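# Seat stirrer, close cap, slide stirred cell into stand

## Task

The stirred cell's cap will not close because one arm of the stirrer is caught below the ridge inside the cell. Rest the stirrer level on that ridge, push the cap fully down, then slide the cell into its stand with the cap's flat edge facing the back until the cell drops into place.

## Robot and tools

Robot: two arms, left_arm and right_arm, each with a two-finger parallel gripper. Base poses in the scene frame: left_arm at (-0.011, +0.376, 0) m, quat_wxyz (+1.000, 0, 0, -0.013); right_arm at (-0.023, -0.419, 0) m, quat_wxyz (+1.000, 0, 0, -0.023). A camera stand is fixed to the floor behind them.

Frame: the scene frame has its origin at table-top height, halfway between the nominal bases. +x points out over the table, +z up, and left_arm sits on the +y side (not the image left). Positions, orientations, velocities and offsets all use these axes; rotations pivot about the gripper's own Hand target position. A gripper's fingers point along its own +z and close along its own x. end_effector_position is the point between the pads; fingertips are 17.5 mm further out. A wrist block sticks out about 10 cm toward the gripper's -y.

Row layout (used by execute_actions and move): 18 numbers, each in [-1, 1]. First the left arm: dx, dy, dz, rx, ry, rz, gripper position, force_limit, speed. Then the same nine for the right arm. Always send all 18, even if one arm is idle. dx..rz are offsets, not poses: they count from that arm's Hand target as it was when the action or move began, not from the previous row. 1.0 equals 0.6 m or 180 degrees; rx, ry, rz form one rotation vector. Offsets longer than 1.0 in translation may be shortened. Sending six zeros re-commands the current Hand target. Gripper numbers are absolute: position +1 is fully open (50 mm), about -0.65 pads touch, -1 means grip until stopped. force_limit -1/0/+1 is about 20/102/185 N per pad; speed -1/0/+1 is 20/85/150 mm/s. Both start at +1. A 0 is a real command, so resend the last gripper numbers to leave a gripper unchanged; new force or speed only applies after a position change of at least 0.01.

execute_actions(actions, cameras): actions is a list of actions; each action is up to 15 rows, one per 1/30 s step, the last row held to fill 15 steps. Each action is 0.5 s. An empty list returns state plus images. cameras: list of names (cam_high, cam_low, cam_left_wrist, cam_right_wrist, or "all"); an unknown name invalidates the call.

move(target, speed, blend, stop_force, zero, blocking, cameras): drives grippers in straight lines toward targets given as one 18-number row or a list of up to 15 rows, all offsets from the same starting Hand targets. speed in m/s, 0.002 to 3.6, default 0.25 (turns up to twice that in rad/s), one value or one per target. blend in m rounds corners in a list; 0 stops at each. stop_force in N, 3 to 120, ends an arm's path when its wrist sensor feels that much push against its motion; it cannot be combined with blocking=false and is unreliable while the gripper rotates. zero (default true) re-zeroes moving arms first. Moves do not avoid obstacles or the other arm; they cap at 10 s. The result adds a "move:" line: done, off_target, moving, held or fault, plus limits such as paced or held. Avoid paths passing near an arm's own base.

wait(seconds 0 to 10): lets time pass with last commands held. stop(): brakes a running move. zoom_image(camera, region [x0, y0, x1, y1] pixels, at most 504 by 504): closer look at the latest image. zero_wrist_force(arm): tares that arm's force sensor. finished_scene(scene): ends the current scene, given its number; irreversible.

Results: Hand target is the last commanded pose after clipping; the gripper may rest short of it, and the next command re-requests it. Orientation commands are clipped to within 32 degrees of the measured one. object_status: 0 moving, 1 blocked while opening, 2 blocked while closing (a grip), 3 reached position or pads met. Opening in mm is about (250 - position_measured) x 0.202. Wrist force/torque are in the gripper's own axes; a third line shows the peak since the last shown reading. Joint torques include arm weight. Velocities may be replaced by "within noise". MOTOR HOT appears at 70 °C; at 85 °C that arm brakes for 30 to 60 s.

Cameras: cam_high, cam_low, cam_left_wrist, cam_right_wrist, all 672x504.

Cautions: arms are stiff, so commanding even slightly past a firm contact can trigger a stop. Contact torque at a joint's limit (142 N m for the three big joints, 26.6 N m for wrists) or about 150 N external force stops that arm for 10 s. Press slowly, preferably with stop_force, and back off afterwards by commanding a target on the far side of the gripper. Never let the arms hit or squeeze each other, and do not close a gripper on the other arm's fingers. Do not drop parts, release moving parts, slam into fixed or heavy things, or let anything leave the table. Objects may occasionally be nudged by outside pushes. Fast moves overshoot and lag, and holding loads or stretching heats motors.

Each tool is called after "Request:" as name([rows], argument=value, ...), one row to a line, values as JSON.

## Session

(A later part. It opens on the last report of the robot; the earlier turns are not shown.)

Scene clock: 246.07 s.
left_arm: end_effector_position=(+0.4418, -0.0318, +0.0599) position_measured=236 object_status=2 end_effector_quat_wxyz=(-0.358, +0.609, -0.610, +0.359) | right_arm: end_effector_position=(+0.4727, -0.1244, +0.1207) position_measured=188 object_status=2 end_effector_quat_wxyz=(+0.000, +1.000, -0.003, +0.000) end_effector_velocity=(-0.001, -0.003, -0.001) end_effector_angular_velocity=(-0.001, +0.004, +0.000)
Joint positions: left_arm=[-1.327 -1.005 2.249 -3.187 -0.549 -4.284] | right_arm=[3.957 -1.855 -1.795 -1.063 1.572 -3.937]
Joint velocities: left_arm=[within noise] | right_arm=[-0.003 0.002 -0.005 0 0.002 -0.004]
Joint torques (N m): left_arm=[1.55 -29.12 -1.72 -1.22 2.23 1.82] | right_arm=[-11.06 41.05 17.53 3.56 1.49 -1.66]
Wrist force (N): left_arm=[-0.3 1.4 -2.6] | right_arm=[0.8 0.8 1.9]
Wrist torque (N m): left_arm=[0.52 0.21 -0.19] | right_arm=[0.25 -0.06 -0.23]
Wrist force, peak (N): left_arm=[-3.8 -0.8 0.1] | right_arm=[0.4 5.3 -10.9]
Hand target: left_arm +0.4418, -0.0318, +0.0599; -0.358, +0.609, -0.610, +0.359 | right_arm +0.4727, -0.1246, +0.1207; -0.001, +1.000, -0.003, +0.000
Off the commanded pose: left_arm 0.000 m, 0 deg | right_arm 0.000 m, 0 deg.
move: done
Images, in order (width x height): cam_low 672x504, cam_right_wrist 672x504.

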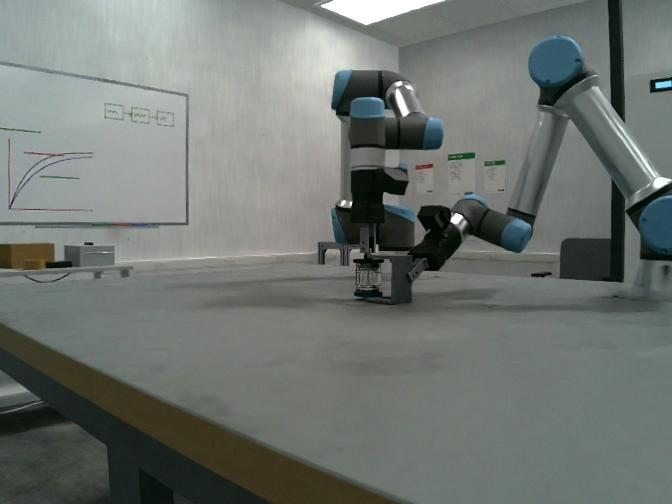

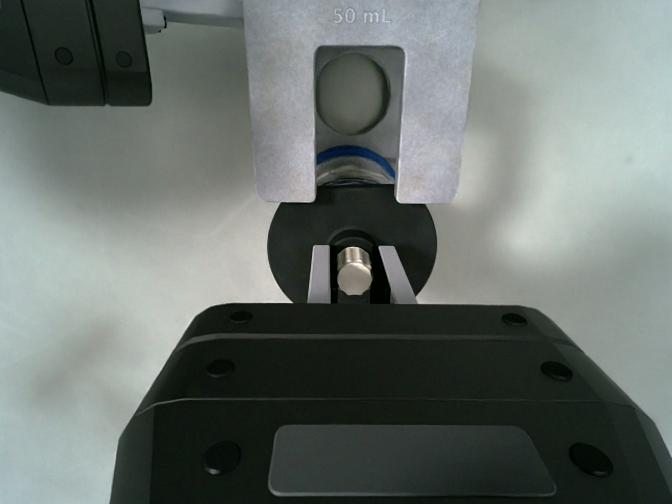

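Request:
move(target=[0,0,0,0,0,0,-1,-1,-1,-0.001,0.04,0,0,0,0,-1,-0.5,-1], speed=0.03, stop_force=10, cameras=["cam_right_wrist","cam_low"])

Request:
zoom_image(camera="cam_low", region=[325, 240, 415, 315])

Scene clock: 248.77 s.
left_arm: end_effector_position=(+0.4418, -0.0317, +0.0599) position_measured=236 object_status=2 end_effector_quat_wxyz=(-0.358, +0.609, -0.610, +0.359) | right_arm: end_effector_position=(+0.4725, -0.1108, +0.1209) position_measured=188 object_status=2 end_effector_quat_wxyz=(-0.001, +1.000, -0.003, +0.000)
Joint positions: left_arm=[-1.327 -1.005 2.249 -3.187 -0.549 -4.284] | right_arm=[3.975 -1.869 -1.775 -1.068 1.572 -3.919]
Joint torques (N m): left_arm=[4.19 -41.15 -4.81 -3.39 0.56 1.64] | right_arm=[0.52 15.22 18.23 3.41 0.81 0.52]
Wrist force (N): left_arm=[-6.5 2.1 1.4] | right_arm=[1.3 9.8 -29.5]
Wrist torque (N m): left_arm=[0.28 -0.19 -0.21] | right_arm=[0.15 -0.06 -0.19]
Wrist force, peak (N): left_arm=[-6.9 3.2 2.3] | right_arm=[1.3 10.6 -39.3]
Hand target: left_arm +0.4418, -0.0318, +0.0599; -0.358, +0.609, -0.610, +0.359 | right_arm +0.4725, -0.1107, +0.1209; -0.001, +1.000, -0.003, +0.000 (not the last commanded pose)
Off the commanded pose: left_arm 0.000 m, 0 deg | right_arm 0.010 m, 0 deg.
move: contact (right_arm)
Images, in order (width x height): cam_low 672x504, cam_right_wrist 672x504.

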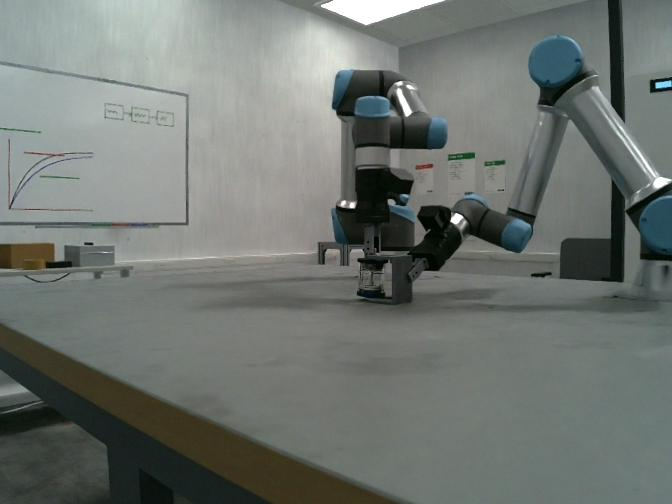

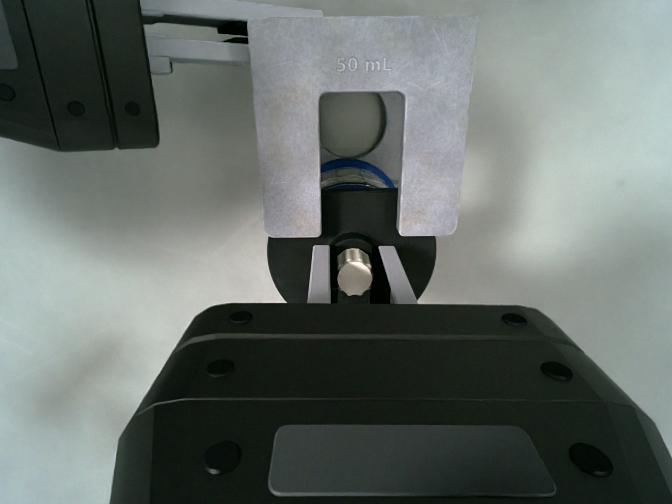

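Scaled by 5.600 from the camera's 672x504 image, which has a finer 960x720 frame.

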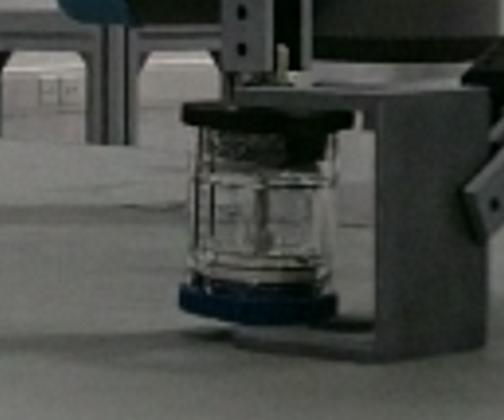

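Request:
move(target=[0,0,0,0,0,0,-1,-1,-1,0,0,0.001,0,0,0,-1,-0.5,-1])

Request:
move(target=[0,0,0,0,0,0,-1,-1,-1,0,0,0.001,0,0,0,-1,-0.5,-1])

Request:
move(target=[0,0,0,0,0,0,-1,-1,-1,0,0,0.0005,0,0,0,-1,-0.5,-1])

Request:
move(target=[0,0,0,0,0,0,-1,-1,-1,0,0,0.0005,0,0,0,-1,-0.5,-1])

Scene clock: 249.73 s.
left_arm: end_effector_position=(+0.4418, -0.0317, +0.0599) position_measured=236 object_status=2 end_effector_quat_wxyz=(-0.358, +0.609, -0.610, +0.359) | right_arm: end_effector_position=(+0.4725, -0.1108, +0.1214) position_measured=188 object_status=2 end_effector_quat_wxyz=(-0.001, +1.000, -0.003, +0.000)
Joint positions: left_arm=[-1.327 -1.005 2.249 -3.187 -0.549 -4.284] | right_arm=[3.975 -1.868 -1.774 -1.069 1.572 -3.919]
Joint torques (N m): left_arm=[3.25 -46.96 -9.09 -5.58 0.5 1.68] | right_arm=[4.42 36.34 26.97 1.8 2.99 0.75]
Wrist force (N): left_arm=[-4.2 1.1 0.6] | right_arm=[0.9 5.1 -8.9]
Wrist torque (N m): left_arm=[0.42 -0.15 -0.18] | right_arm=[0.13 -0.05 -0.16]
Wrist force, peak (N): left_arm=[-6.5 2.5 1.1] | right_arm=[1.4 9.8 -29.7]
Hand target: left_arm +0.4418, -0.0318, +0.0599; -0.358, +0.609, -0.610, +0.359 | right_arm +0.4725, -0.1107, +0.1215; -0.001, +1.000, -0.003, +0.000
Off the commanded pose: left_arm 0.000 m, 0 deg | right_arm 0.000 m, 0 deg.
move: done

Scene clock: 250.43 s.
left_arm: end_effector_position=(+0.4418, -0.0318, +0.0599) position_measured=236 object_status=2 end_effector_quat_wxyz=(-0.358, +0.609, -0.610, +0.359) | right_arm: end_effector_position=(+0.4725, -0.1107, +0.1221) position_measured=188 object_status=2 end_effector_quat_wxyz=(-0.001, +1.000, -0.003, +0.000)
Joint positions: left_arm=[-1.327 -1.005 2.249 -3.187 -0.549 -4.284] | right_arm=[3.975 -1.868 -1.773 -1.071 1.572 -3.919]
Joint torques (N m): left_arm=[3.85 -48.05 -10.03 -5.57 0.51 1.68] | right_arm=[6.4 40.91 30.57 2.28 2.78 0.68]
Wrist force (N): left_arm=[-1.3 1.8 -0.7] | right_arm=[0.5 2.6 0.7]
Wrist torque (N m): left_arm=[0.56 0.03 -0.16] | right_arm=[0.10 -0.06 -0.18]
Wrist force, peak (N): left_arm=[-4.2 0.8 0.4] | right_arm=[0.8 4.7 -8.8]
Hand target: left_arm +0.4418, -0.0318, +0.0599; -0.358, +0.609, -0.610, +0.359 | right_arm +0.4725, -0.1107, +0.1221; -0.001, +1.000, -0.003, +0.000
Off the commanded pose: left_arm 0.000 m, 0 deg | right_arm 0.000 m, 0 deg.
move: done

Scene clock: 251.13 s.
left_arm: end_effector_position=(+0.4418, -0.0318, +0.0599) position_measured=236 object_status=2 end_effector_quat_wxyz=(-0.358, +0.609, -0.610, +0.359) | right_arm: end_effector_position=(+0.4725, -0.1107, +0.1224) position_measured=188 object_status=2 end_effector_quat_wxyz=(-0.001, +1.000, -0.003, +0.000)
Joint positions: left_arm=[-1.327 -1.005 2.249 -3.187 -0.549 -4.284] | right_arm=[3.975 -1.867 -1.773 -1.071 1.572 -3.919]
Joint torques (N m): left_arm=[4.5 -48.56 -12.6 -5.5 0.42 1.64] | right_arm=[6.74 40.85 30.62 2.01 1.84 0.8]
Wrist force (N): left_arm=[-1.4 1.9 -0.7] | right_arm=[0.3 2.6 1.0]
Wrist torque (N m): left_arm=[0.59 0.06 -0.16] | right_arm=[0.13 -0.01 -0.17]
Wrist force, peak (N): left_arm=[-1.8 1.9 -0.6] | right_arm=[0.5 2.6 0.8]
Hand target: left_arm +0.4418, -0.0318, +0.0599; -0.358, +0.609, -0.610, +0.359 | right_arm +0.4725, -0.1107, +0.1224; -0.001, +1.000, -0.003, +0.000
Off the commanded pose: left_arm 0.000 m, 0 deg | right_arm 0.000 m, 0 deg.
move: done

Scene clock: 251.83 s.
left_arm: end_effector_position=(+0.4418, -0.0317, +0.0599) position_measured=236 object_status=2 end_effector_quat_wxyz=(-0.358, +0.609, -0.610, +0.359) | right_arm: end_effector_position=(+0.4725, -0.1107, +0.1227) position_measured=188 object_status=2 end_effector_quat_wxyz=(-0.001, +1.000, -0.003, +0.000)
Joint positions: left_arm=[-1.327 -1.005 2.249 -3.187 -0.549 -4.284] | right_arm=[3.975 -1.867 -1.772 -1.072 1.572 -3.919]
Joint torques (N m): left_arm=[3.61 -47.33 -15.37 -5.31 0.52 1.55] | right_arm=[6.26 41 30.91 1.97 0.89 0.75]
Wrist force (N): left_arm=[-1.2 1.8 -0.8] | right_arm=[0.6 2.3 1.0]
Wrist torque (N m): left_arm=[0.57 0.03 -0.17] | right_arm=[0.12 -0.05 -0.18]
Wrist force, peak (N): left_arm=[-1.7 2.2 -0.9] | right_arm=[0.4 2.5 0.8]
Hand target: left_arm +0.4418, -0.0318, +0.0599; -0.358, +0.609, -0.610, +0.359 | right_arm +0.4725, -0.1107, +0.1227; -0.001, +1.000, -0.003, +0.000
Off the commanded pose: left_arm 0.000 m, 0 deg | right_arm 0.000 m, 0 deg.
move: done

Request:
move(target=[0,0,0,0,0,0,-1,-1,-1,-0.001,0.065,-0.0006,0,0,0,-1,-0.5,-1], speed=0.03, stop_force=8, cameras=["cam_right_wrist","cam_low"])

Request:
zoom_image(camera="cam_low", region=[325, 240, 415, 315])

Scene clock: 269.60 s.
left_arm: end_effector_position=(+0.4418, -0.0317, +0.0599) position_measured=236 object_status=2 end_effector_quat_wxyz=(-0.358, +0.609, -0.610, +0.359) | right_arm: end_effector_position=(+0.4723, -0.0960, +0.1227) position_measured=188 object_status=2 end_effector_quat_wxyz=(-0.001, +1.000, -0.003, +0.000)
Joint positions: left_arm=[-1.327 -1.005 2.249 -3.187 -0.549 -4.284] | right_arm=[3.993 -1.884 -1.75 -1.078 1.572 -3.901]
Joint torques (N m): left_arm=[0.26 -48.4 -18.04 -4.84 1.33 1.68] | right_arm=[-4.96 11.63 13.22 2.01 4.6 0.69]
Wrist force (N): left_arm=[-5.9 5.4 -0.5] | right_arm=[2.9 7.8 -37.6]
Wrist torque (N m): left_arm=[0.41 -0.10 -0.26] | right_arm=[0.14 0.01 -0.16]
Wrist force, peak (N): left_arm=[-12.4 8.5 0.6] | right_arm=[2.6 15.7 -43.0]
Hand target: left_arm +0.4418, -0.0318, +0.0599; -0.358, +0.609, -0.610, +0.359 | right_arm +0.4723, -0.0959, +0.1227; -0.001, +1.000, -0.003, +0.000 (not the last commanded pose)
Off the commanded pose: left_arm 0.000 m, 0 deg | right_arm 0.024 m, 0 deg.
move: contact (right_arm)
Images, in order (width x height): cam_low 672x504, cam_right_wrist 672x504.

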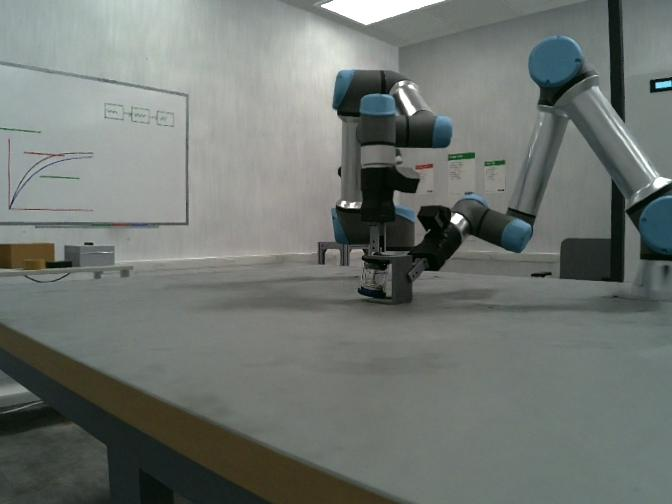

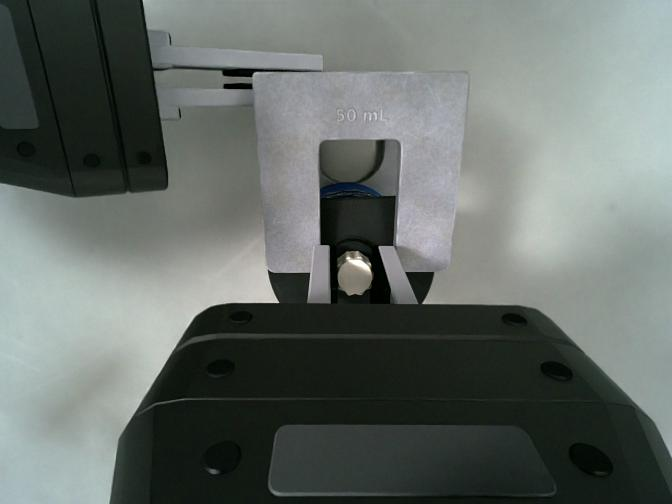

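Scaled by 5.600 from the camera's 672x504 image, which has a finer 960x720 frame.

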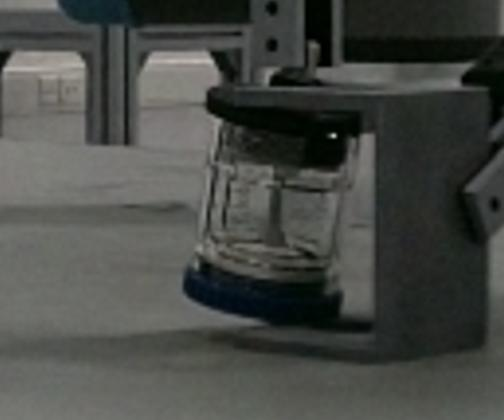

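Request:
move([
  [0,0,0,0,0,0,-1,-1,-1,0,-0.01,0.001,0,0,0,-1,-0.5,-1],
  [0,0,0,0,0,0,-1,-1,-1,0.002,-0.095,0.002,0,0,0,-1,-0.5,-1],
], speed=0.08)

Request:
move(target=[0,0,0,0,0,0,-1,-1,-1,0,0,-0.03,0,0,0,-1,-0.5,-1], speed=0.02, stop_force=10)

Request:
move([
  [0,0,0,0,0,0,-1,-1,-1,0,0,0,0,0,0,-0.2,0,-1],
  [0,0,0,0,0,0,-1,-1,-1,0,0,0,0,0,0,-1,0,-1],
], cameras=["cam_right_wrist","cam_low"])

Request:
zoom_image(camera="cam_low", region=[325, 240, 415, 315])

Scene clock: 271.77 s.
left_arm: end_effector_position=(+0.4418, -0.0317, +0.0599) position_measured=236 object_status=2 end_effector_quat_wxyz=(-0.358, +0.609, -0.610, +0.359) | right_arm: end_effector_position=(+0.4736, -0.1531, +0.1240) position_measured=188 object_status=2 end_effector_quat_wxyz=(-0.001, +1.000, -0.003, +0.000) end_effector_velocity=(+0.001, +0.004, +0.001) end_effector_angular_velocity=(+0.002, -0.002, -0.003)
Joint positions: left_arm=[-1.327 -1.005 2.249 -3.187 -0.549 -4.284] | right_arm=[3.918 -1.821 -1.83 -1.06 1.572 -3.975]
Joint velocities: left_arm=[within noise] | right_arm=[0.005 -0.003 0.006 0 0 0.008]
Joint torques (N m): left_arm=[-10.31 -47.68 -18.55 -4.53 3.06 1.61] | right_arm=[8.13 27.3 29.5 2.66 2.53 1.59]
Wrist force (N): left_arm=[0.1 2.2 -1.1] | right_arm=[-0.2 0.5 2.1]
Wrist torque (N m): left_arm=[0.55 0.09 -0.16] | right_arm=[0.16 0.12 -0.19]
Wrist force, peak (N): left_arm=[-6.2 5.5 -0.8] | right_arm=[3.0 7.9 -37.8]
Hand target: left_arm +0.4418, -0.0318, +0.0599; -0.358, +0.609, -0.610, +0.359 | right_arm +0.4735, -0.1529, +0.1239; -0.001, +1.000, -0.003, +0.000
Off the commanded pose: left_arm 0.000 m, 0 deg | right_arm 0.000 m, 0 deg.
move: done

Scene clock: 273.27 s.
left_arm: end_effector_position=(+0.4418, -0.0318, +0.0599) position_measured=236 object_status=2 end_effector_quat_wxyz=(-0.358, +0.609, -0.610, +0.359) | right_arm: end_effector_position=(+0.4735, -0.1529, +0.1161) position_measured=188 object_status=2 end_effector_quat_wxyz=(-0.001, +1.000, -0.003, +0.000)
Joint positions: left_arm=[-1.327 -1.005 2.249 -3.187 -0.549 -4.284] | right_arm=[3.919 -1.831 -1.84 -1.04 1.572 -3.975]
Joint torques (N m): left_arm=[-9.35 -47.64 -18.54 -4.23 3.41 1.5] | right_arm=[2.67 36.26 27.69 4.49 2.25 0.4]
Wrist force (N): left_arm=[0.3 2.1 -1.0] | right_arm=[-0.4 0.9 -4.2]
Wrist torque (N m): left_arm=[0.54 0.03 -0.15] | right_arm=[0.19 0.10 -0.21]
Wrist force, peak (N): left_arm=[0.2 2.3 -1.3] | right_arm=[-0.9 1.2 -31.9]
Hand target: left_arm +0.4418, -0.0318, +0.0599; -0.358, +0.609, -0.610, +0.359 | right_arm +0.4735, -0.1530, +0.1162; -0.001, +1.000, -0.003, +0.000 (not the last commanded pose)
Off the commanded pose: left_arm 0.000 m, 0 deg | right_arm 0.010 m, 0 deg.
move: contact (right_arm)

Scene clock: 274.27 s.
left_arm: end_effector_position=(+0.4418, -0.0318, +0.0599) position_measured=236 object_status=2 end_effector_quat_wxyz=(-0.358, +0.609, -0.610, +0.359) | right_arm: end_effector_position=(+0.4735, -0.1529, +0.1162) position_measured=192 object_status=2 end_effector_quat_wxyz=(-0.001, +1.000, -0.003, +0.000)
Joint positions: left_arm=[-1.327 -1.005 2.249 -3.187 -0.549 -4.284] | right_arm=[3.919 -1.831 -1.84 -1.04 1.572 -3.975]
Joint torques (N m): left_arm=[-8.22 -47.79 -19.11 -4.07 3.26 1.61] | right_arm=[0 36.33 27.22 4.15 1.88 0.44]
Wrist force (N): left_arm=[0.3 2.4 -1.2] | right_arm=[-0.1 0.6 -4.0]
Wrist torque (N m): left_arm=[0.58 0.03 -0.16] | right_arm=[0.16 0.13 -0.20]
Wrist force, peak (N): left_arm=[0.3 2.4 -1.2] | right_arm=[0.0 0.9 -4.1]
Hand target: left_arm +0.4418, -0.0318, +0.0599; -0.358, +0.609, -0.610, +0.359 | right_arm +0.4735, -0.1530, +0.1162; -0.001, +1.000, -0.003, +0.000
Off the commanded pose: left_arm 0.000 m, 0 deg | right_arm 0.000 m, 0 deg.
move: done
Images, in order (width x height): cam_low 672x504, cam_right_wrist 672x504.

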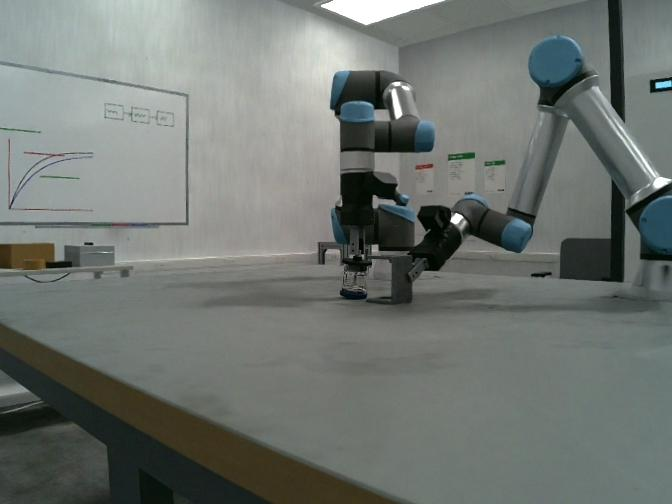

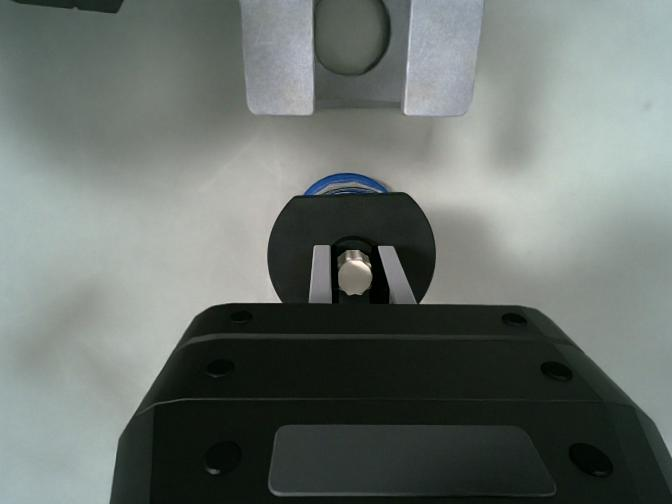

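Scaled by 5.600 from the camera's 672x504 image, which has a finer 960x720 frame.

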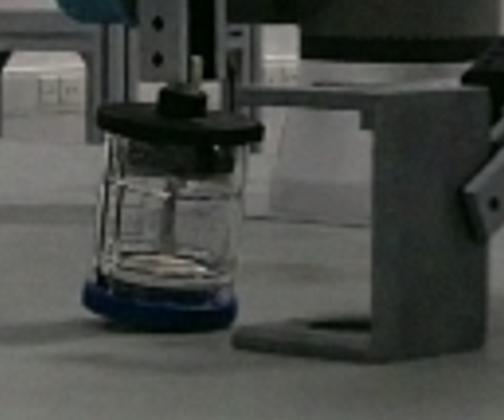

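Request:
move([
  [0,0,0,0,0,0,-1,-1,-1,0,0,0,0,0,0,0.1,0,-1],
  [0,0,0,0,0,0,-1,-1,-1,0,0,0.004,0,0,0,0.1,0,-1],
], cameras=["cam_right_wrist","cam_low"])

Request:
zoom_image(camera="cam_low", region=[325, 240, 415, 315])

Scene clock: 276.10 s.
left_arm: end_effector_position=(+0.4418, -0.0318, +0.0599) position_measured=236 object_status=2 end_effector_quat_wxyz=(-0.358, +0.609, -0.610, +0.359) | right_arm: end_effector_position=(+0.4735, -0.1530, +0.1186) position_measured=138 object_status=3 end_effector_quat_wxyz=(-0.001, +1.000, -0.003, +0.000)
Joint positions: left_arm=[-1.327 -1.005 2.249 -3.187 -0.549 -4.284] | right_arm=[3.919 -1.828 -1.837 -1.046 1.572 -3.975]
Joint torques (N m): left_arm=[-9.7 -47.21 -17.57 -3.8 3.46 1.67] | right_arm=[-6.01 34.11 26.38 2.67 1.15 0.19]
Wrist force (N): left_arm=[-0.1 2.2 -1.4] | right_arm=[-0.3 0.4 -0.4]
Wrist torque (N m): left_arm=[0.56 0.09 -0.16] | right_arm=[0.16 0.13 -0.21]
Wrist force, peak (N): left_arm=[0.2 2.5 -1.2] | right_arm=[-0.2 0.7 -4.2]
Hand target: left_arm +0.4418, -0.0318, +0.0599; -0.358, +0.609, -0.610, +0.359 | right_arm +0.4735, -0.1530, +0.1186; -0.001, +1.000, -0.003, +0.000
Off the commanded pose: left_arm 0.000 m, 0 deg | right_arm 0.000 m, 0 deg.
move: done
Images, in order (width x height): cam_low 672x504, cam_right_wrist 672x504.

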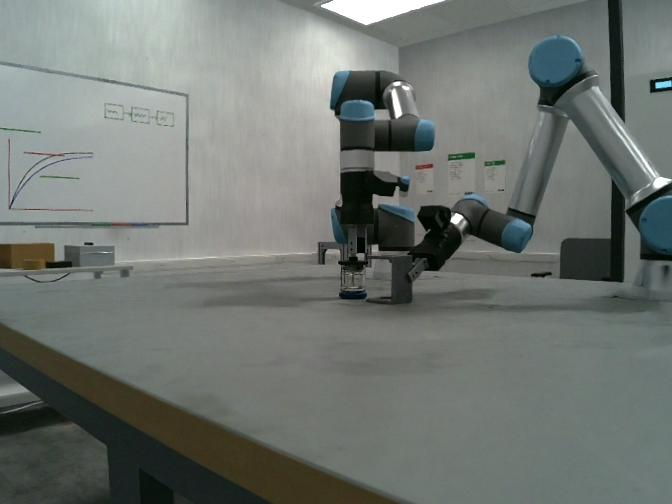

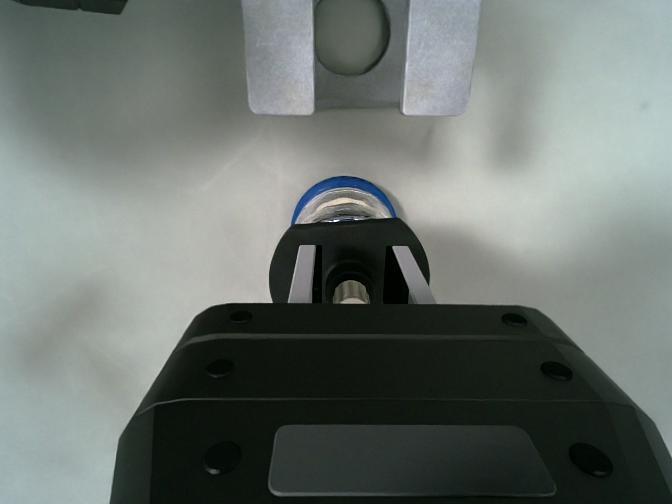

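Scaled by 5.600 from the camera's 672x504 image, which has a finer 960x720 frame.

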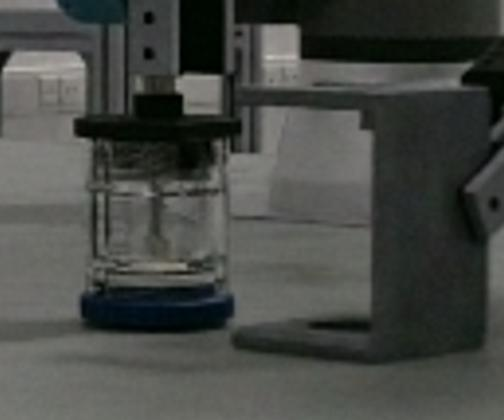

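Request:
move([
  [0,0,0,0,0,0,-1,-1,-1,-0.0015,-0.014,0,0,0,0,0.1,0,-1],
  [0,0,0,0,0,0,-1,-1,-1,-0.0015,-0.014,0,0,0,0,-1,0,-1],
])

Request:
move(target=[0,0,0,0,0,0,-1,-1,-1,0,0,0.0098,0,0,0,-1,0,-1], cameras=["cam_right_wrist","cam_low"])

Request:
zoom_image(camera="cam_low", region=[325, 240, 415, 315])

Scene clock: 278.10 s.
left_arm: end_effector_position=(+0.4418, -0.0318, +0.0599) position_measured=236 object_status=2 end_effector_quat_wxyz=(-0.358, +0.609, -0.610, +0.359) | right_arm: end_effector_position=(+0.4726, -0.1613, +0.1186) position_measured=195 object_status=2 end_effector_quat_wxyz=(-0.001, +1.000, -0.003, +0.000)
Joint positions: left_arm=[-1.327 -1.005 2.249 -3.187 -0.549 -4.284] | right_arm=[3.908 -1.818 -1.851 -1.043 1.572 -3.986]
Joint torques (N m): left_arm=[-9.88 -47.17 -18.32 -3.67 3.46 1.72] | right_arm=[4.68 25.67 28.45 1.48 1.42 0.93]
Wrist force (N): left_arm=[0.2 2.1 -1.4] | right_arm=[0.3 0.5 -1.1]
Wrist torque (N m): left_arm=[0.54 0.05 -0.15] | right_arm=[0.15 0.13 -0.14]
Wrist force, peak (N): left_arm=[0.2 2.3 -1.4] | right_arm=[0.4 0.4 -1.1]
Hand target: left_arm +0.4418, -0.0318, +0.0599; -0.358, +0.609, -0.610, +0.359 | right_arm +0.4726, -0.1614, +0.1186; -0.001, +1.000, -0.003, +0.000
Off the commanded pose: left_arm 0.000 m, 0 deg | right_arm 0.000 m, 0 deg.
move: done

Scene clock: 278.80 s.
left_arm: end_effector_position=(+0.4418, -0.0318, +0.0599) position_measured=236 object_status=2 end_effector_quat_wxyz=(-0.358, +0.609, -0.610, +0.359) | right_arm: end_effector_position=(+0.4726, -0.1614, +0.1245) position_measured=195 object_status=2 end_effector_quat_wxyz=(-0.001, +1.000, -0.003, +0.000)
Joint positions: left_arm=[-1.327 -1.005 2.249 -3.187 -0.549 -4.284] | right_arm=[3.908 -1.81 -1.842 -1.058 1.572 -3.986]
Joint torques (N m): left_arm=[-10.2 -47.51 -18.25 -3.55 3.42 1.65] | right_arm=[5.29 30.84 22.32 4.65 2.01 0.86]
Wrist force (N): left_arm=[0.0 2.0 -1.1] | right_arm=[-0.3 0.3 1.8]
Wrist torque (N m): left_arm=[0.51 0.07 -0.16] | right_arm=[0.15 0.12 -0.13]
Wrist force, peak (N): left_arm=[0.3 2.3 -1.5] | right_arm=[-0.3 0.2 2.2]
Hand target: left_arm +0.4418, -0.0318, +0.0599; -0.358, +0.609, -0.610, +0.359 | right_arm +0.4726, -0.1614, +0.1244; -0.001, +1.000, -0.003, +0.000
Off the commanded pose: left_arm 0.000 m, 0 deg | right_arm 0.000 m, 0 deg.
move: done
Images, in order (width x height): cam_low 672x504, cam_right_wrist 672x504.

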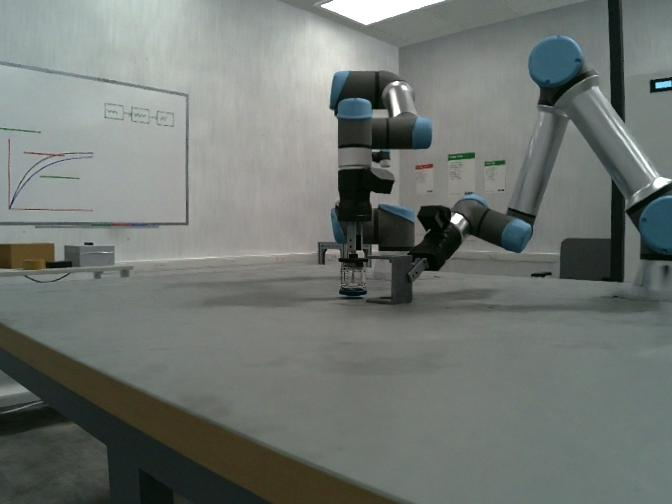

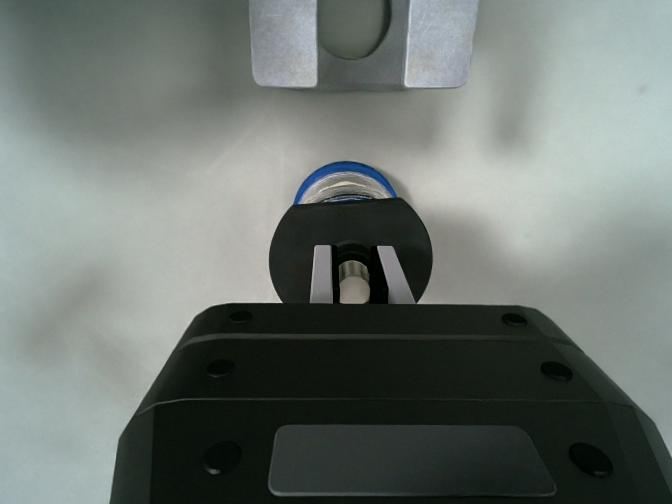

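Scaled by 5.600 from the camera's 672x504 image, which has a finer 960x720 frame.

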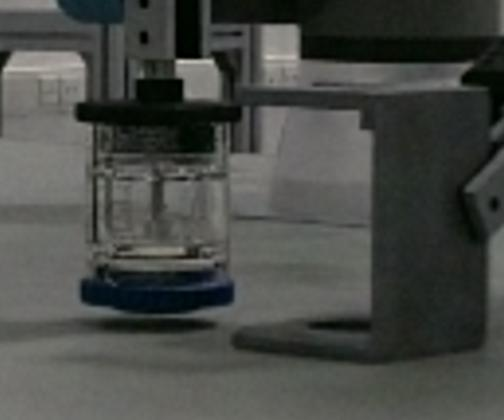

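Request:
move(target=[0,0,0,0,0,0,-1,-1,-1,0,0,-0.03,0,0,0,-1,0,-1], speed=0.02, stop_force=4)

Request:
move([
  [0,0,0,0,0,0,-1,-1,-1,0,0,0,0,0,0,0.1,0,-1],
  [0,0,0,0,0,0,-1,-1,-1,0,-0.0085,0.0055,0,0,0,0.1,0,-1],
  [0,0,0,0,0,0,-1,-1,-1,0,-0.0085,0.0055,0,0,0,-1,0,-1],
  [0,0,0,0,0,0,-1,-1,-1,0,-0.0085,0.0153,0,0,0,-1,0,-1],
], cameras=["cam_right_wrist","cam_low"])

Request:
zoom_image(camera="cam_low", region=[325, 240, 415, 315])

Scene clock: 281.83 s.
left_arm: end_effector_position=(+0.4418, -0.0318, +0.0599) position_measured=236 object_status=2 end_effector_quat_wxyz=(-0.358, +0.609, -0.610, +0.359) | right_arm: end_effector_position=(+0.4726, -0.1614, +0.1186) position_measured=195 object_status=2 end_effector_quat_wxyz=(-0.001, +1.000, -0.003, +0.000)
Joint positions: left_arm=[-1.327 -1.005 2.249 -3.187 -0.549 -4.284] | right_arm=[3.908 -1.818 -1.851 -1.043 1.572 -3.986]
Joint torques (N m): left_arm=[-10.38 -46.87 -18.81 -3.09 3.37 1.6] | right_arm=[4.73 36.16 28.62 4.47 2.67 0.98]
Wrist force (N): left_arm=[0.0 2.0 -0.9] | right_arm=[0.0 0.4 -2.7]
Wrist torque (N m): left_arm=[0.51 0.07 -0.16] | right_arm=[0.14 0.13 -0.14]
Wrist force, peak (N): left_arm=[0.3 2.3 -1.5] | right_arm=[2.7 3.4 -29.6]
Hand target: left_arm +0.4418, -0.0318, +0.0599; -0.358, +0.609, -0.610, +0.359 | right_arm +0.4726, -0.1614, +0.1186; -0.001, +1.000, -0.003, +0.000 (not the last commanded pose)
Off the commanded pose: left_arm 0.000 m, 0 deg | right_arm 0.012 m, 0 deg.
move: contact (right_arm)

Scene clock: 284.87 s.
left_arm: end_effector_position=(+0.4418, -0.0318, +0.0599) position_measured=236 object_status=2 end_effector_quat_wxyz=(-0.358, +0.609, -0.610, +0.359) | right_arm: end_effector_position=(+0.4726, -0.1665, +0.1278) position_measured=199 object_status=2 end_effector_quat_wxyz=(-0.001, +1.000, -0.003, +0.000)
Joint positions: left_arm=[-1.327 -1.005 2.249 -3.187 -0.549 -4.284] | right_arm=[3.901 -1.801 -1.844 -1.065 1.572 -3.993]
Joint torques (N m): left_arm=[-9.34 -46.97 -19.64 -2.69 3.45 1.57] | right_arm=[4.69 30.24 22.19 4.85 2.73 0.88]
Wrist force (N): left_arm=[0.0 2.2 -1.0] | right_arm=[-0.3 0.6 1.9]
Wrist torque (N m): left_arm=[0.55 0.07 -0.16] | right_arm=[0.17 0.12 -0.13]
Wrist force, peak (N): left_arm=[0.1 2.4 -1.4] | right_arm=[0.3 0.4 -2.5]
Hand target: left_arm +0.4418, -0.0318, +0.0599; -0.358, +0.609, -0.610, +0.359 | right_arm +0.4726, -0.1665, +0.1278; -0.001, +1.000, -0.003, +0.000
Off the commanded pose: left_arm 0.000 m, 0 deg | right_arm 0.000 m, 0 deg.
move: done
Images, in order (width x height): cam_low 672x504, cam_right_wrist 672x504.

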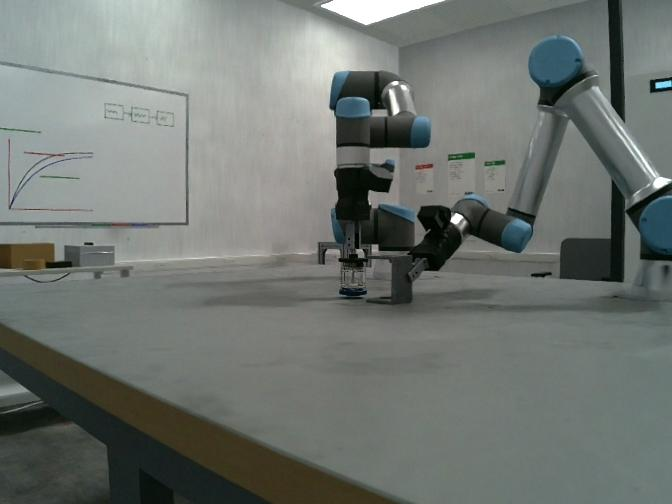

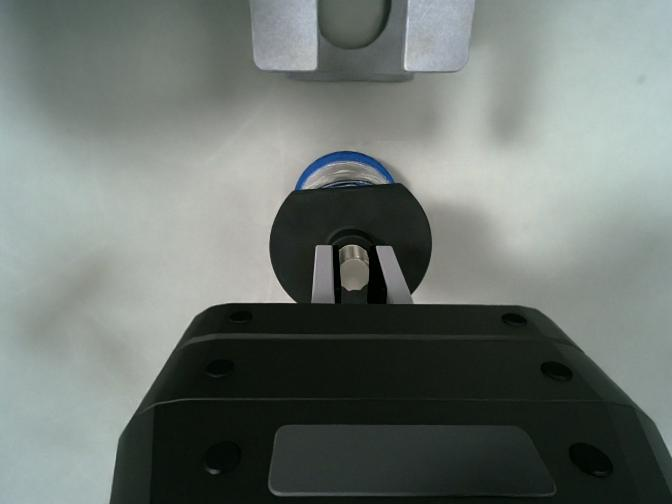

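Scaled by 5.600 from the camera's 672x504 image, which has a finer 960x720 frame.

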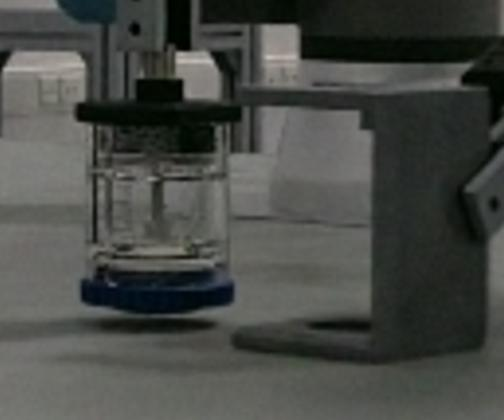

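Request:
move([
  [0,0,0,0,0,0,-1,-1,-1,0.004,0,-0.0011,0,0,0,-1,0,-1],
  [0,0,0,0,0,0,-1,-1,-1,0.002,0.11,-0.0011,0,0,0,-1,0,-1],
], speed=0.05, stop_force=8, cameras=["cam_right_wrist","cam_low"])

Request:
zoom_image(camera="cam_low", region=[325, 240, 415, 315])

Scene clock: 287.70 s.
left_arm: end_effector_position=(+0.4418, -0.0318, +0.0599) position_measured=236 object_status=2 end_effector_quat_wxyz=(-0.358, +0.609, -0.610, +0.359) | right_arm: end_effector_position=(+0.4741, -0.1120, +0.1272) position_measured=199 object_status=2 end_effector_quat_wxyz=(-0.001, +1.000, -0.003, +0.000)
Joint positions: left_arm=[-1.327 -1.005 2.249 -3.187 -0.549 -4.284] | right_arm=[3.971 -1.863 -1.765 -1.083 1.572 -3.922]
Joint torques (N m): left_arm=[-8.71 -46.56 -19.45 -2.27 3.33 1.47] | right_arm=[11.25 15.05 20.83 3.56 4.31 0.8]
Wrist force (N): left_arm=[-4.5 3.2 -0.7] | right_arm=[0.1 8.2 -26.1]
Wrist torque (N m): left_arm=[0.31 -0.11 -0.18] | right_arm=[0.09 0.11 -0.18]
Wrist force, peak (N): left_arm=[-5.0 4.4 1.2] | right_arm=[-0.2 12.2 -42.3]
Hand target: left_arm +0.4418, -0.0318, +0.0599; -0.358, +0.609, -0.610, +0.359 | right_arm +0.4741, -0.1120, +0.1272; -0.001, +1.000, -0.003, +0.000 (not the last commanded pose)
Off the commanded pose: left_arm 0.000 m, 0 deg | right_arm 0.012 m, 0 deg.
move: contact (right_arm); path passed 1 of 2 targets
Images, in order (width x height): cam_low 672x504, cam_right_wrist 672x504.

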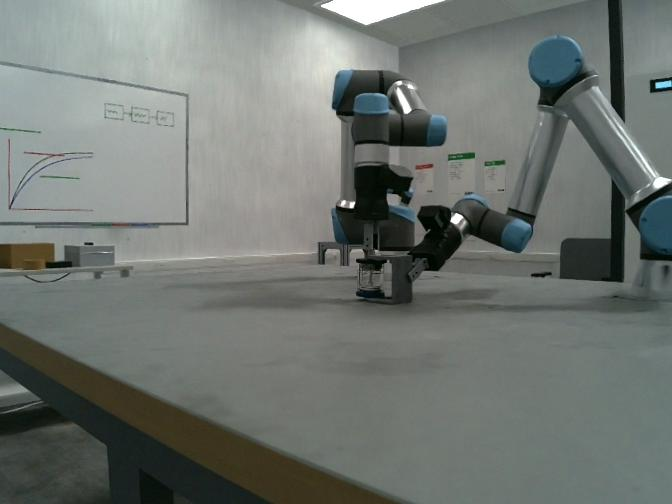

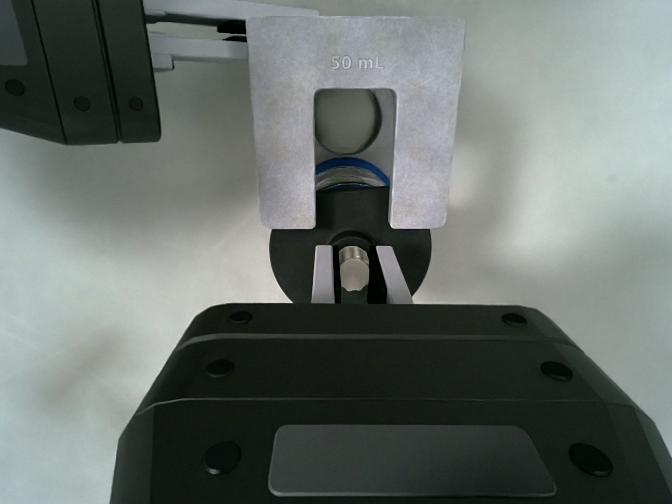

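Scaled by 5.600 from the camera's 672x504 image, which has a finer 960x720 frame.

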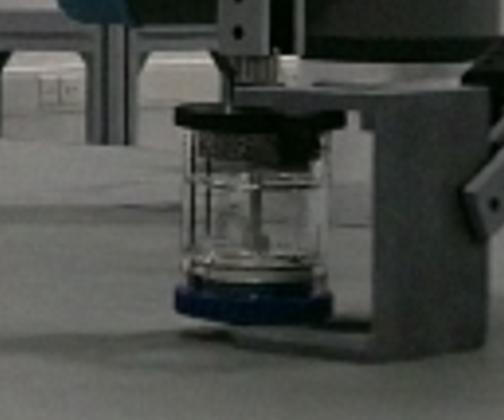

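Request:
move([
  [0,0,0,0,0,0,-1,-1,-1,0,-0.015,0,0,0,0,-1,0,-1],
  [0,0,0,0,0,0,-1,-1,-1,0,-0.015,0.0015,0,0,0,-1,0,-1],
], speed=0.05)

Request:
move(target=[0,0,0,0,0,0,-1,-1,-1,-0.001,0.08,0,0,0,0,-1,0,-1], speed=0.04, stop_force=8, cameras=["cam_right_wrist","cam_low"])

Request:
zoom_image(camera="cam_low", region=[325, 240, 415, 315])

Scene clock: 289.07 s.
left_arm: end_effector_position=(+0.4418, -0.0318, +0.0599) position_measured=236 object_status=2 end_effector_quat_wxyz=(-0.358, +0.609, -0.610, +0.359) | right_arm: end_effector_position=(+0.4741, -0.1210, +0.1282) position_measured=199 object_status=2 end_effector_quat_wxyz=(-0.001, +1.000, -0.003, +0.000)
Joint positions: left_arm=[-1.327 -1.005 2.249 -3.187 -0.549 -4.284] | right_arm=[3.96 -1.852 -1.777 -1.082 1.572 -3.934]
Joint torques (N m): left_arm=[-8.75 -46.34 -18.89 -2.15 2.97 1.68] | right_arm=[4.88 34.56 26.9 3.22 -1.3 0.82]
Wrist force (N): left_arm=[0.3 2.4 -1.2] | right_arm=[-0.2 0.6 1.6]
Wrist torque (N m): left_arm=[0.54 0.03 -0.15] | right_arm=[0.18 0.08 -0.17]
Wrist force, peak (N): left_arm=[-4.9 3.2 -0.8] | right_arm=[0.5 8.0 -26.5]
Hand target: left_arm +0.4418, -0.0318, +0.0599; -0.358, +0.609, -0.610, +0.359 | right_arm +0.4741, -0.1210, +0.1281; -0.001, +1.000, -0.003, +0.000
Off the commanded pose: left_arm 0.000 m, 0 deg | right_arm 0.000 m, 0 deg.
move: done

Scene clock: 290.63 s.
left_arm: end_effector_position=(+0.4418, -0.0318, +0.0599) position_measured=236 object_status=2 end_effector_quat_wxyz=(-0.358, +0.609, -0.610, +0.359) | right_arm: end_effector_position=(+0.4740, -0.1053, +0.1283) position_measured=199 object_status=2 end_effector_quat_wxyz=(-0.001, +1.000, -0.003, +0.000)
Joint positions: left_arm=[-1.327 -1.005 2.249 -3.187 -0.549 -4.284] | right_arm=[3.98 -1.869 -1.754 -1.087 1.572 -3.914]
Joint torques (N m): left_arm=[-9.03 -46.48 -18.42 -1.84 2.2 1.61] | right_arm=[8.42 13.4 19.88 3.41 1.03 0.9]
Wrist force (N): left_arm=[-4.4 3.5 -0.1] | right_arm=[-0.4 7.7 -28.9]
Wrist torque (N m): left_arm=[0.31 -0.08 -0.18] | right_arm=[0.07 0.05 -0.19]
Wrist force, peak (N): left_arm=[-5.4 4.7 0.8] | right_arm=[-0.5 7.6 -40.7]
Hand target: left_arm +0.4418, -0.0318, +0.0599; -0.358, +0.609, -0.610, +0.359 | right_arm +0.4740, -0.1053, +0.1283; -0.001, +1.000, -0.003, +0.000 (not the last commanded pose)
Off the commanded pose: left_arm 0.000 m, 0 deg | right_arm 0.032 m, 0 deg.
move: contact (right_arm)
Images, in order (width x height): cam_low 672x504, cam_right_wrist 672x504.

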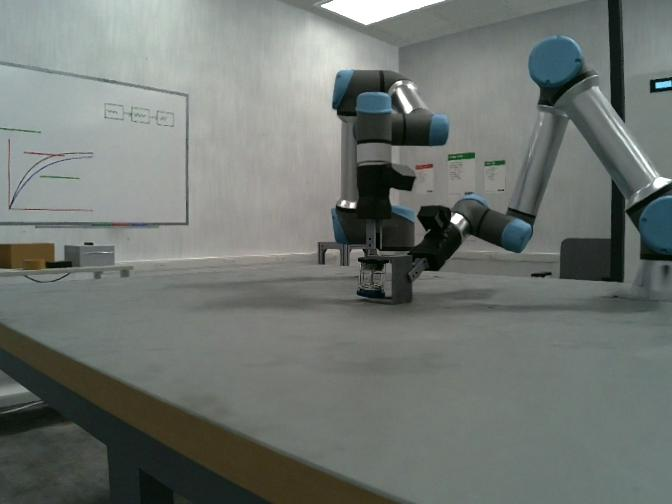

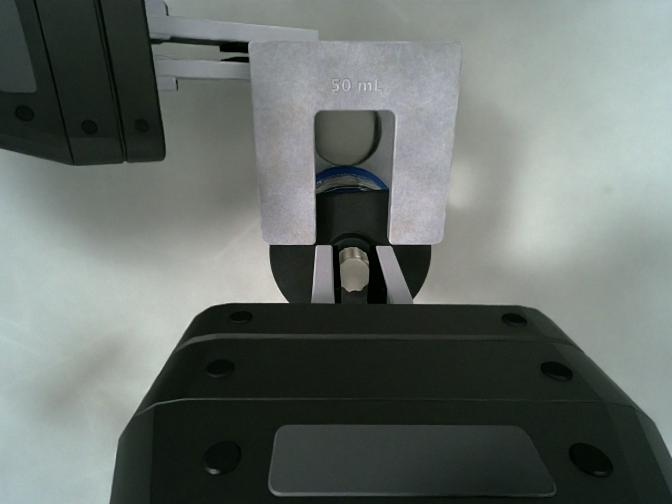

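Scaled by 5.600 from the camera's 672x504 image, which has a finer 960x720 frame.

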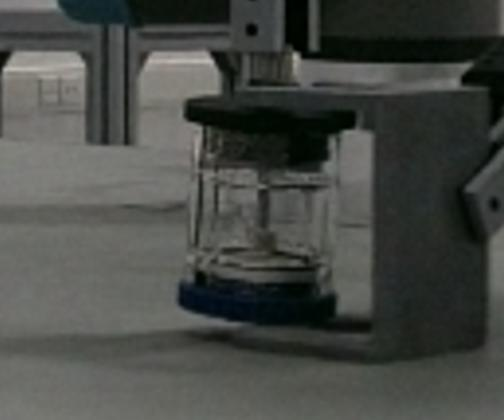

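Request:
move(target=[0,0,0,0,0,0,-1,-1,-1,0.001,-0.1,0,0,0,0,-1,0,-1], speed=0.1)

Request:
move(target=[0,0,0,0,0,0,-1,-1,-1,0,0,-0.0097,0,0,0,-1,0,-1], speed=0.03)

Request:
move([
  [0,0,0,0,0,0,-1,-1,-1,0,0,0,0,0,0,0.1,0,-1],
  [0,0,0,0,0,0,-1,-1,-1,0,0,0,0,0,0,-1,0,-1],
  [0,0,0,0,0,0,-1,-1,-1,0,0,0.0117,0,0,0,-1,0,-1],
], cameras=["cam_right_wrist","cam_low"])

Request:
zoom_image(camera="cam_low", region=[325, 240, 415, 315])

Scene clock: 292.03 s.
left_arm: end_effector_position=(+0.4418, -0.0318, +0.0599) position_measured=236 object_status=2 end_effector_quat_wxyz=(-0.358, +0.609, -0.610, +0.359) | right_arm: end_effector_position=(+0.4746, -0.1653, +0.1284) position_measured=199 object_status=2 end_effector_quat_wxyz=(-0.001, +1.000, -0.003, +0.001)
Joint positions: left_arm=[-1.327 -1.005 2.249 -3.187 -0.549 -4.284] | right_arm=[3.9 -1.805 -1.838 -1.067 1.572 -3.993]
Joint torques (N m): left_arm=[-7.53 -46.73 -18.45 -1.68 1.34 1.48] | right_arm=[7.59 26.57 31.52 1.58 2.54 1.4]
Wrist force (N): left_arm=[-0.2 2.4 -1.6] | right_arm=[-0.2 0.7 1.9]
Wrist torque (N m): left_arm=[0.53 0.10 -0.14] | right_arm=[0.14 0.11 -0.22]
Wrist force, peak (N): left_arm=[-4.4 3.8 -0.3] | right_arm=[-0.5 7.3 -29.0]
Hand target: left_arm +0.4418, -0.0318, +0.0599; -0.358, +0.609, -0.610, +0.359 | right_arm +0.4746, -0.1653, +0.1283; -0.001, +1.000, -0.003, +0.000
Off the commanded pose: left_arm 0.000 m, 0 deg | right_arm 0.000 m, 0 deg.
move: done

Scene clock: 292.73 s.
left_arm: end_effector_position=(+0.4418, -0.0318, +0.0599) position_measured=236 object_status=2 end_effector_quat_wxyz=(-0.358, +0.609, -0.610, +0.359) | right_arm: end_effector_position=(+0.4746, -0.1653, +0.1224) position_measured=199 object_status=2 end_effector_quat_wxyz=(-0.001, +1.000, -0.003, +0.000)
Joint positions: left_arm=[-1.327 -1.005 2.249 -3.187 -0.549 -4.284] | right_arm=[3.9 -1.812 -1.846 -1.052 1.572 -3.993]
Joint torques (N m): left_arm=[-7.26 -46 -18.9 -1.5 0.98 1.44] | right_arm=[7.48 35.77 25.98 2.13 1.24 -0.71]
Wrist force (N): left_arm=[0.0 2.5 -1.8] | right_arm=[-0.3 0.5 1.9]
Wrist torque (N m): left_arm=[0.56 0.08 -0.14] | right_arm=[0.14 0.13 -0.21]
Wrist force, peak (N): left_arm=[0.0 2.5 -1.8] | right_arm=[-0.3 0.6 2.3]
Hand target: left_arm +0.4418, -0.0318, +0.0599; -0.358, +0.609, -0.610, +0.359 | right_arm +0.4746, -0.1653, +0.1225; -0.001, +1.000, -0.003, +0.000
Off the commanded pose: left_arm 0.000 m, 0 deg | right_arm 0.000 m, 0 deg.
move: done

Scene clock: 295.13 s.
left_arm: end_effector_position=(+0.4418, -0.0318, +0.0599) position_measured=236 object_status=2 end_effector_quat_wxyz=(-0.358, +0.609, -0.610, +0.359) | right_arm: end_effector_position=(+0.4746, -0.1653, +0.1296) position_measured=201 object_status=2 end_effector_quat_wxyz=(-0.001, +1.000, -0.003, +0.000)
Joint positions: left_arm=[-1.327 -1.005 2.249 -3.187 -0.549 -4.284] | right_arm=[3.9 -1.804 -1.836 -1.07 1.572 -3.993]
Joint torques (N m): left_arm=[-5.61 -46.29 -18.51 -1.7 0.59 1.57] | right_arm=[6.9 30 21.1 4.94 -2.47 -0.76]
Wrist force (N): left_arm=[0.2 2.2 -1.6] | right_arm=[-0.4 0.5 2.1]
Wrist torque (N m): left_arm=[0.50 0.05 -0.14] | right_arm=[0.16 0.14 -0.22]
Wrist force, peak (N): left_arm=[-0.1 2.7 -1.7] | right_arm=[-0.4 0.6 2.2]
Hand target: left_arm +0.4418, -0.0318, +0.0599; -0.358, +0.609, -0.610, +0.359 | right_arm +0.4746, -0.1653, +0.1295; -0.001, +1.000, -0.003, +0.000
Off the commanded pose: left_arm 0.000 m, 0 deg | right_arm 0.000 m, 0 deg.
move: done
Images, in order (width x height): cam_low 672x504, cam_right_wrist 672x504.

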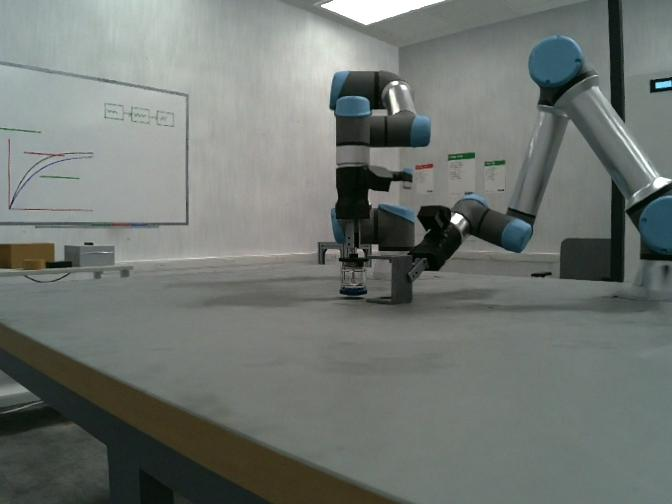

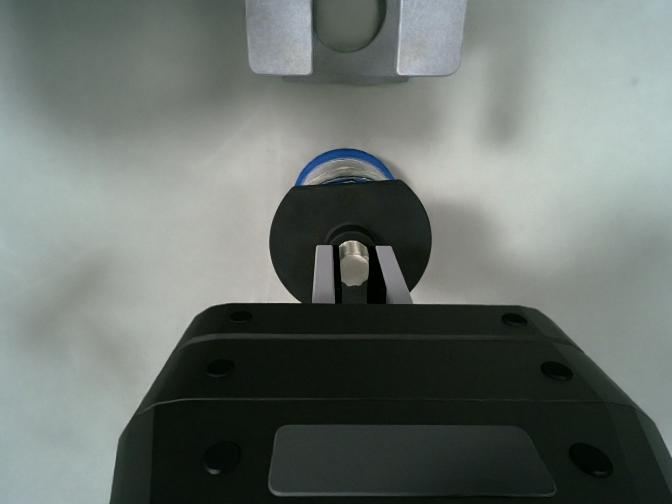

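Scaled by 5.600 from the camera's 672x504 image, which has a finer 960x720 frame.

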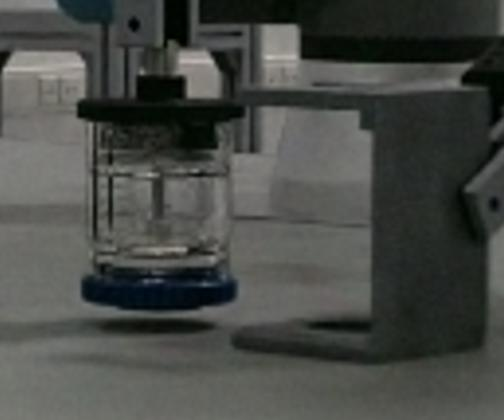

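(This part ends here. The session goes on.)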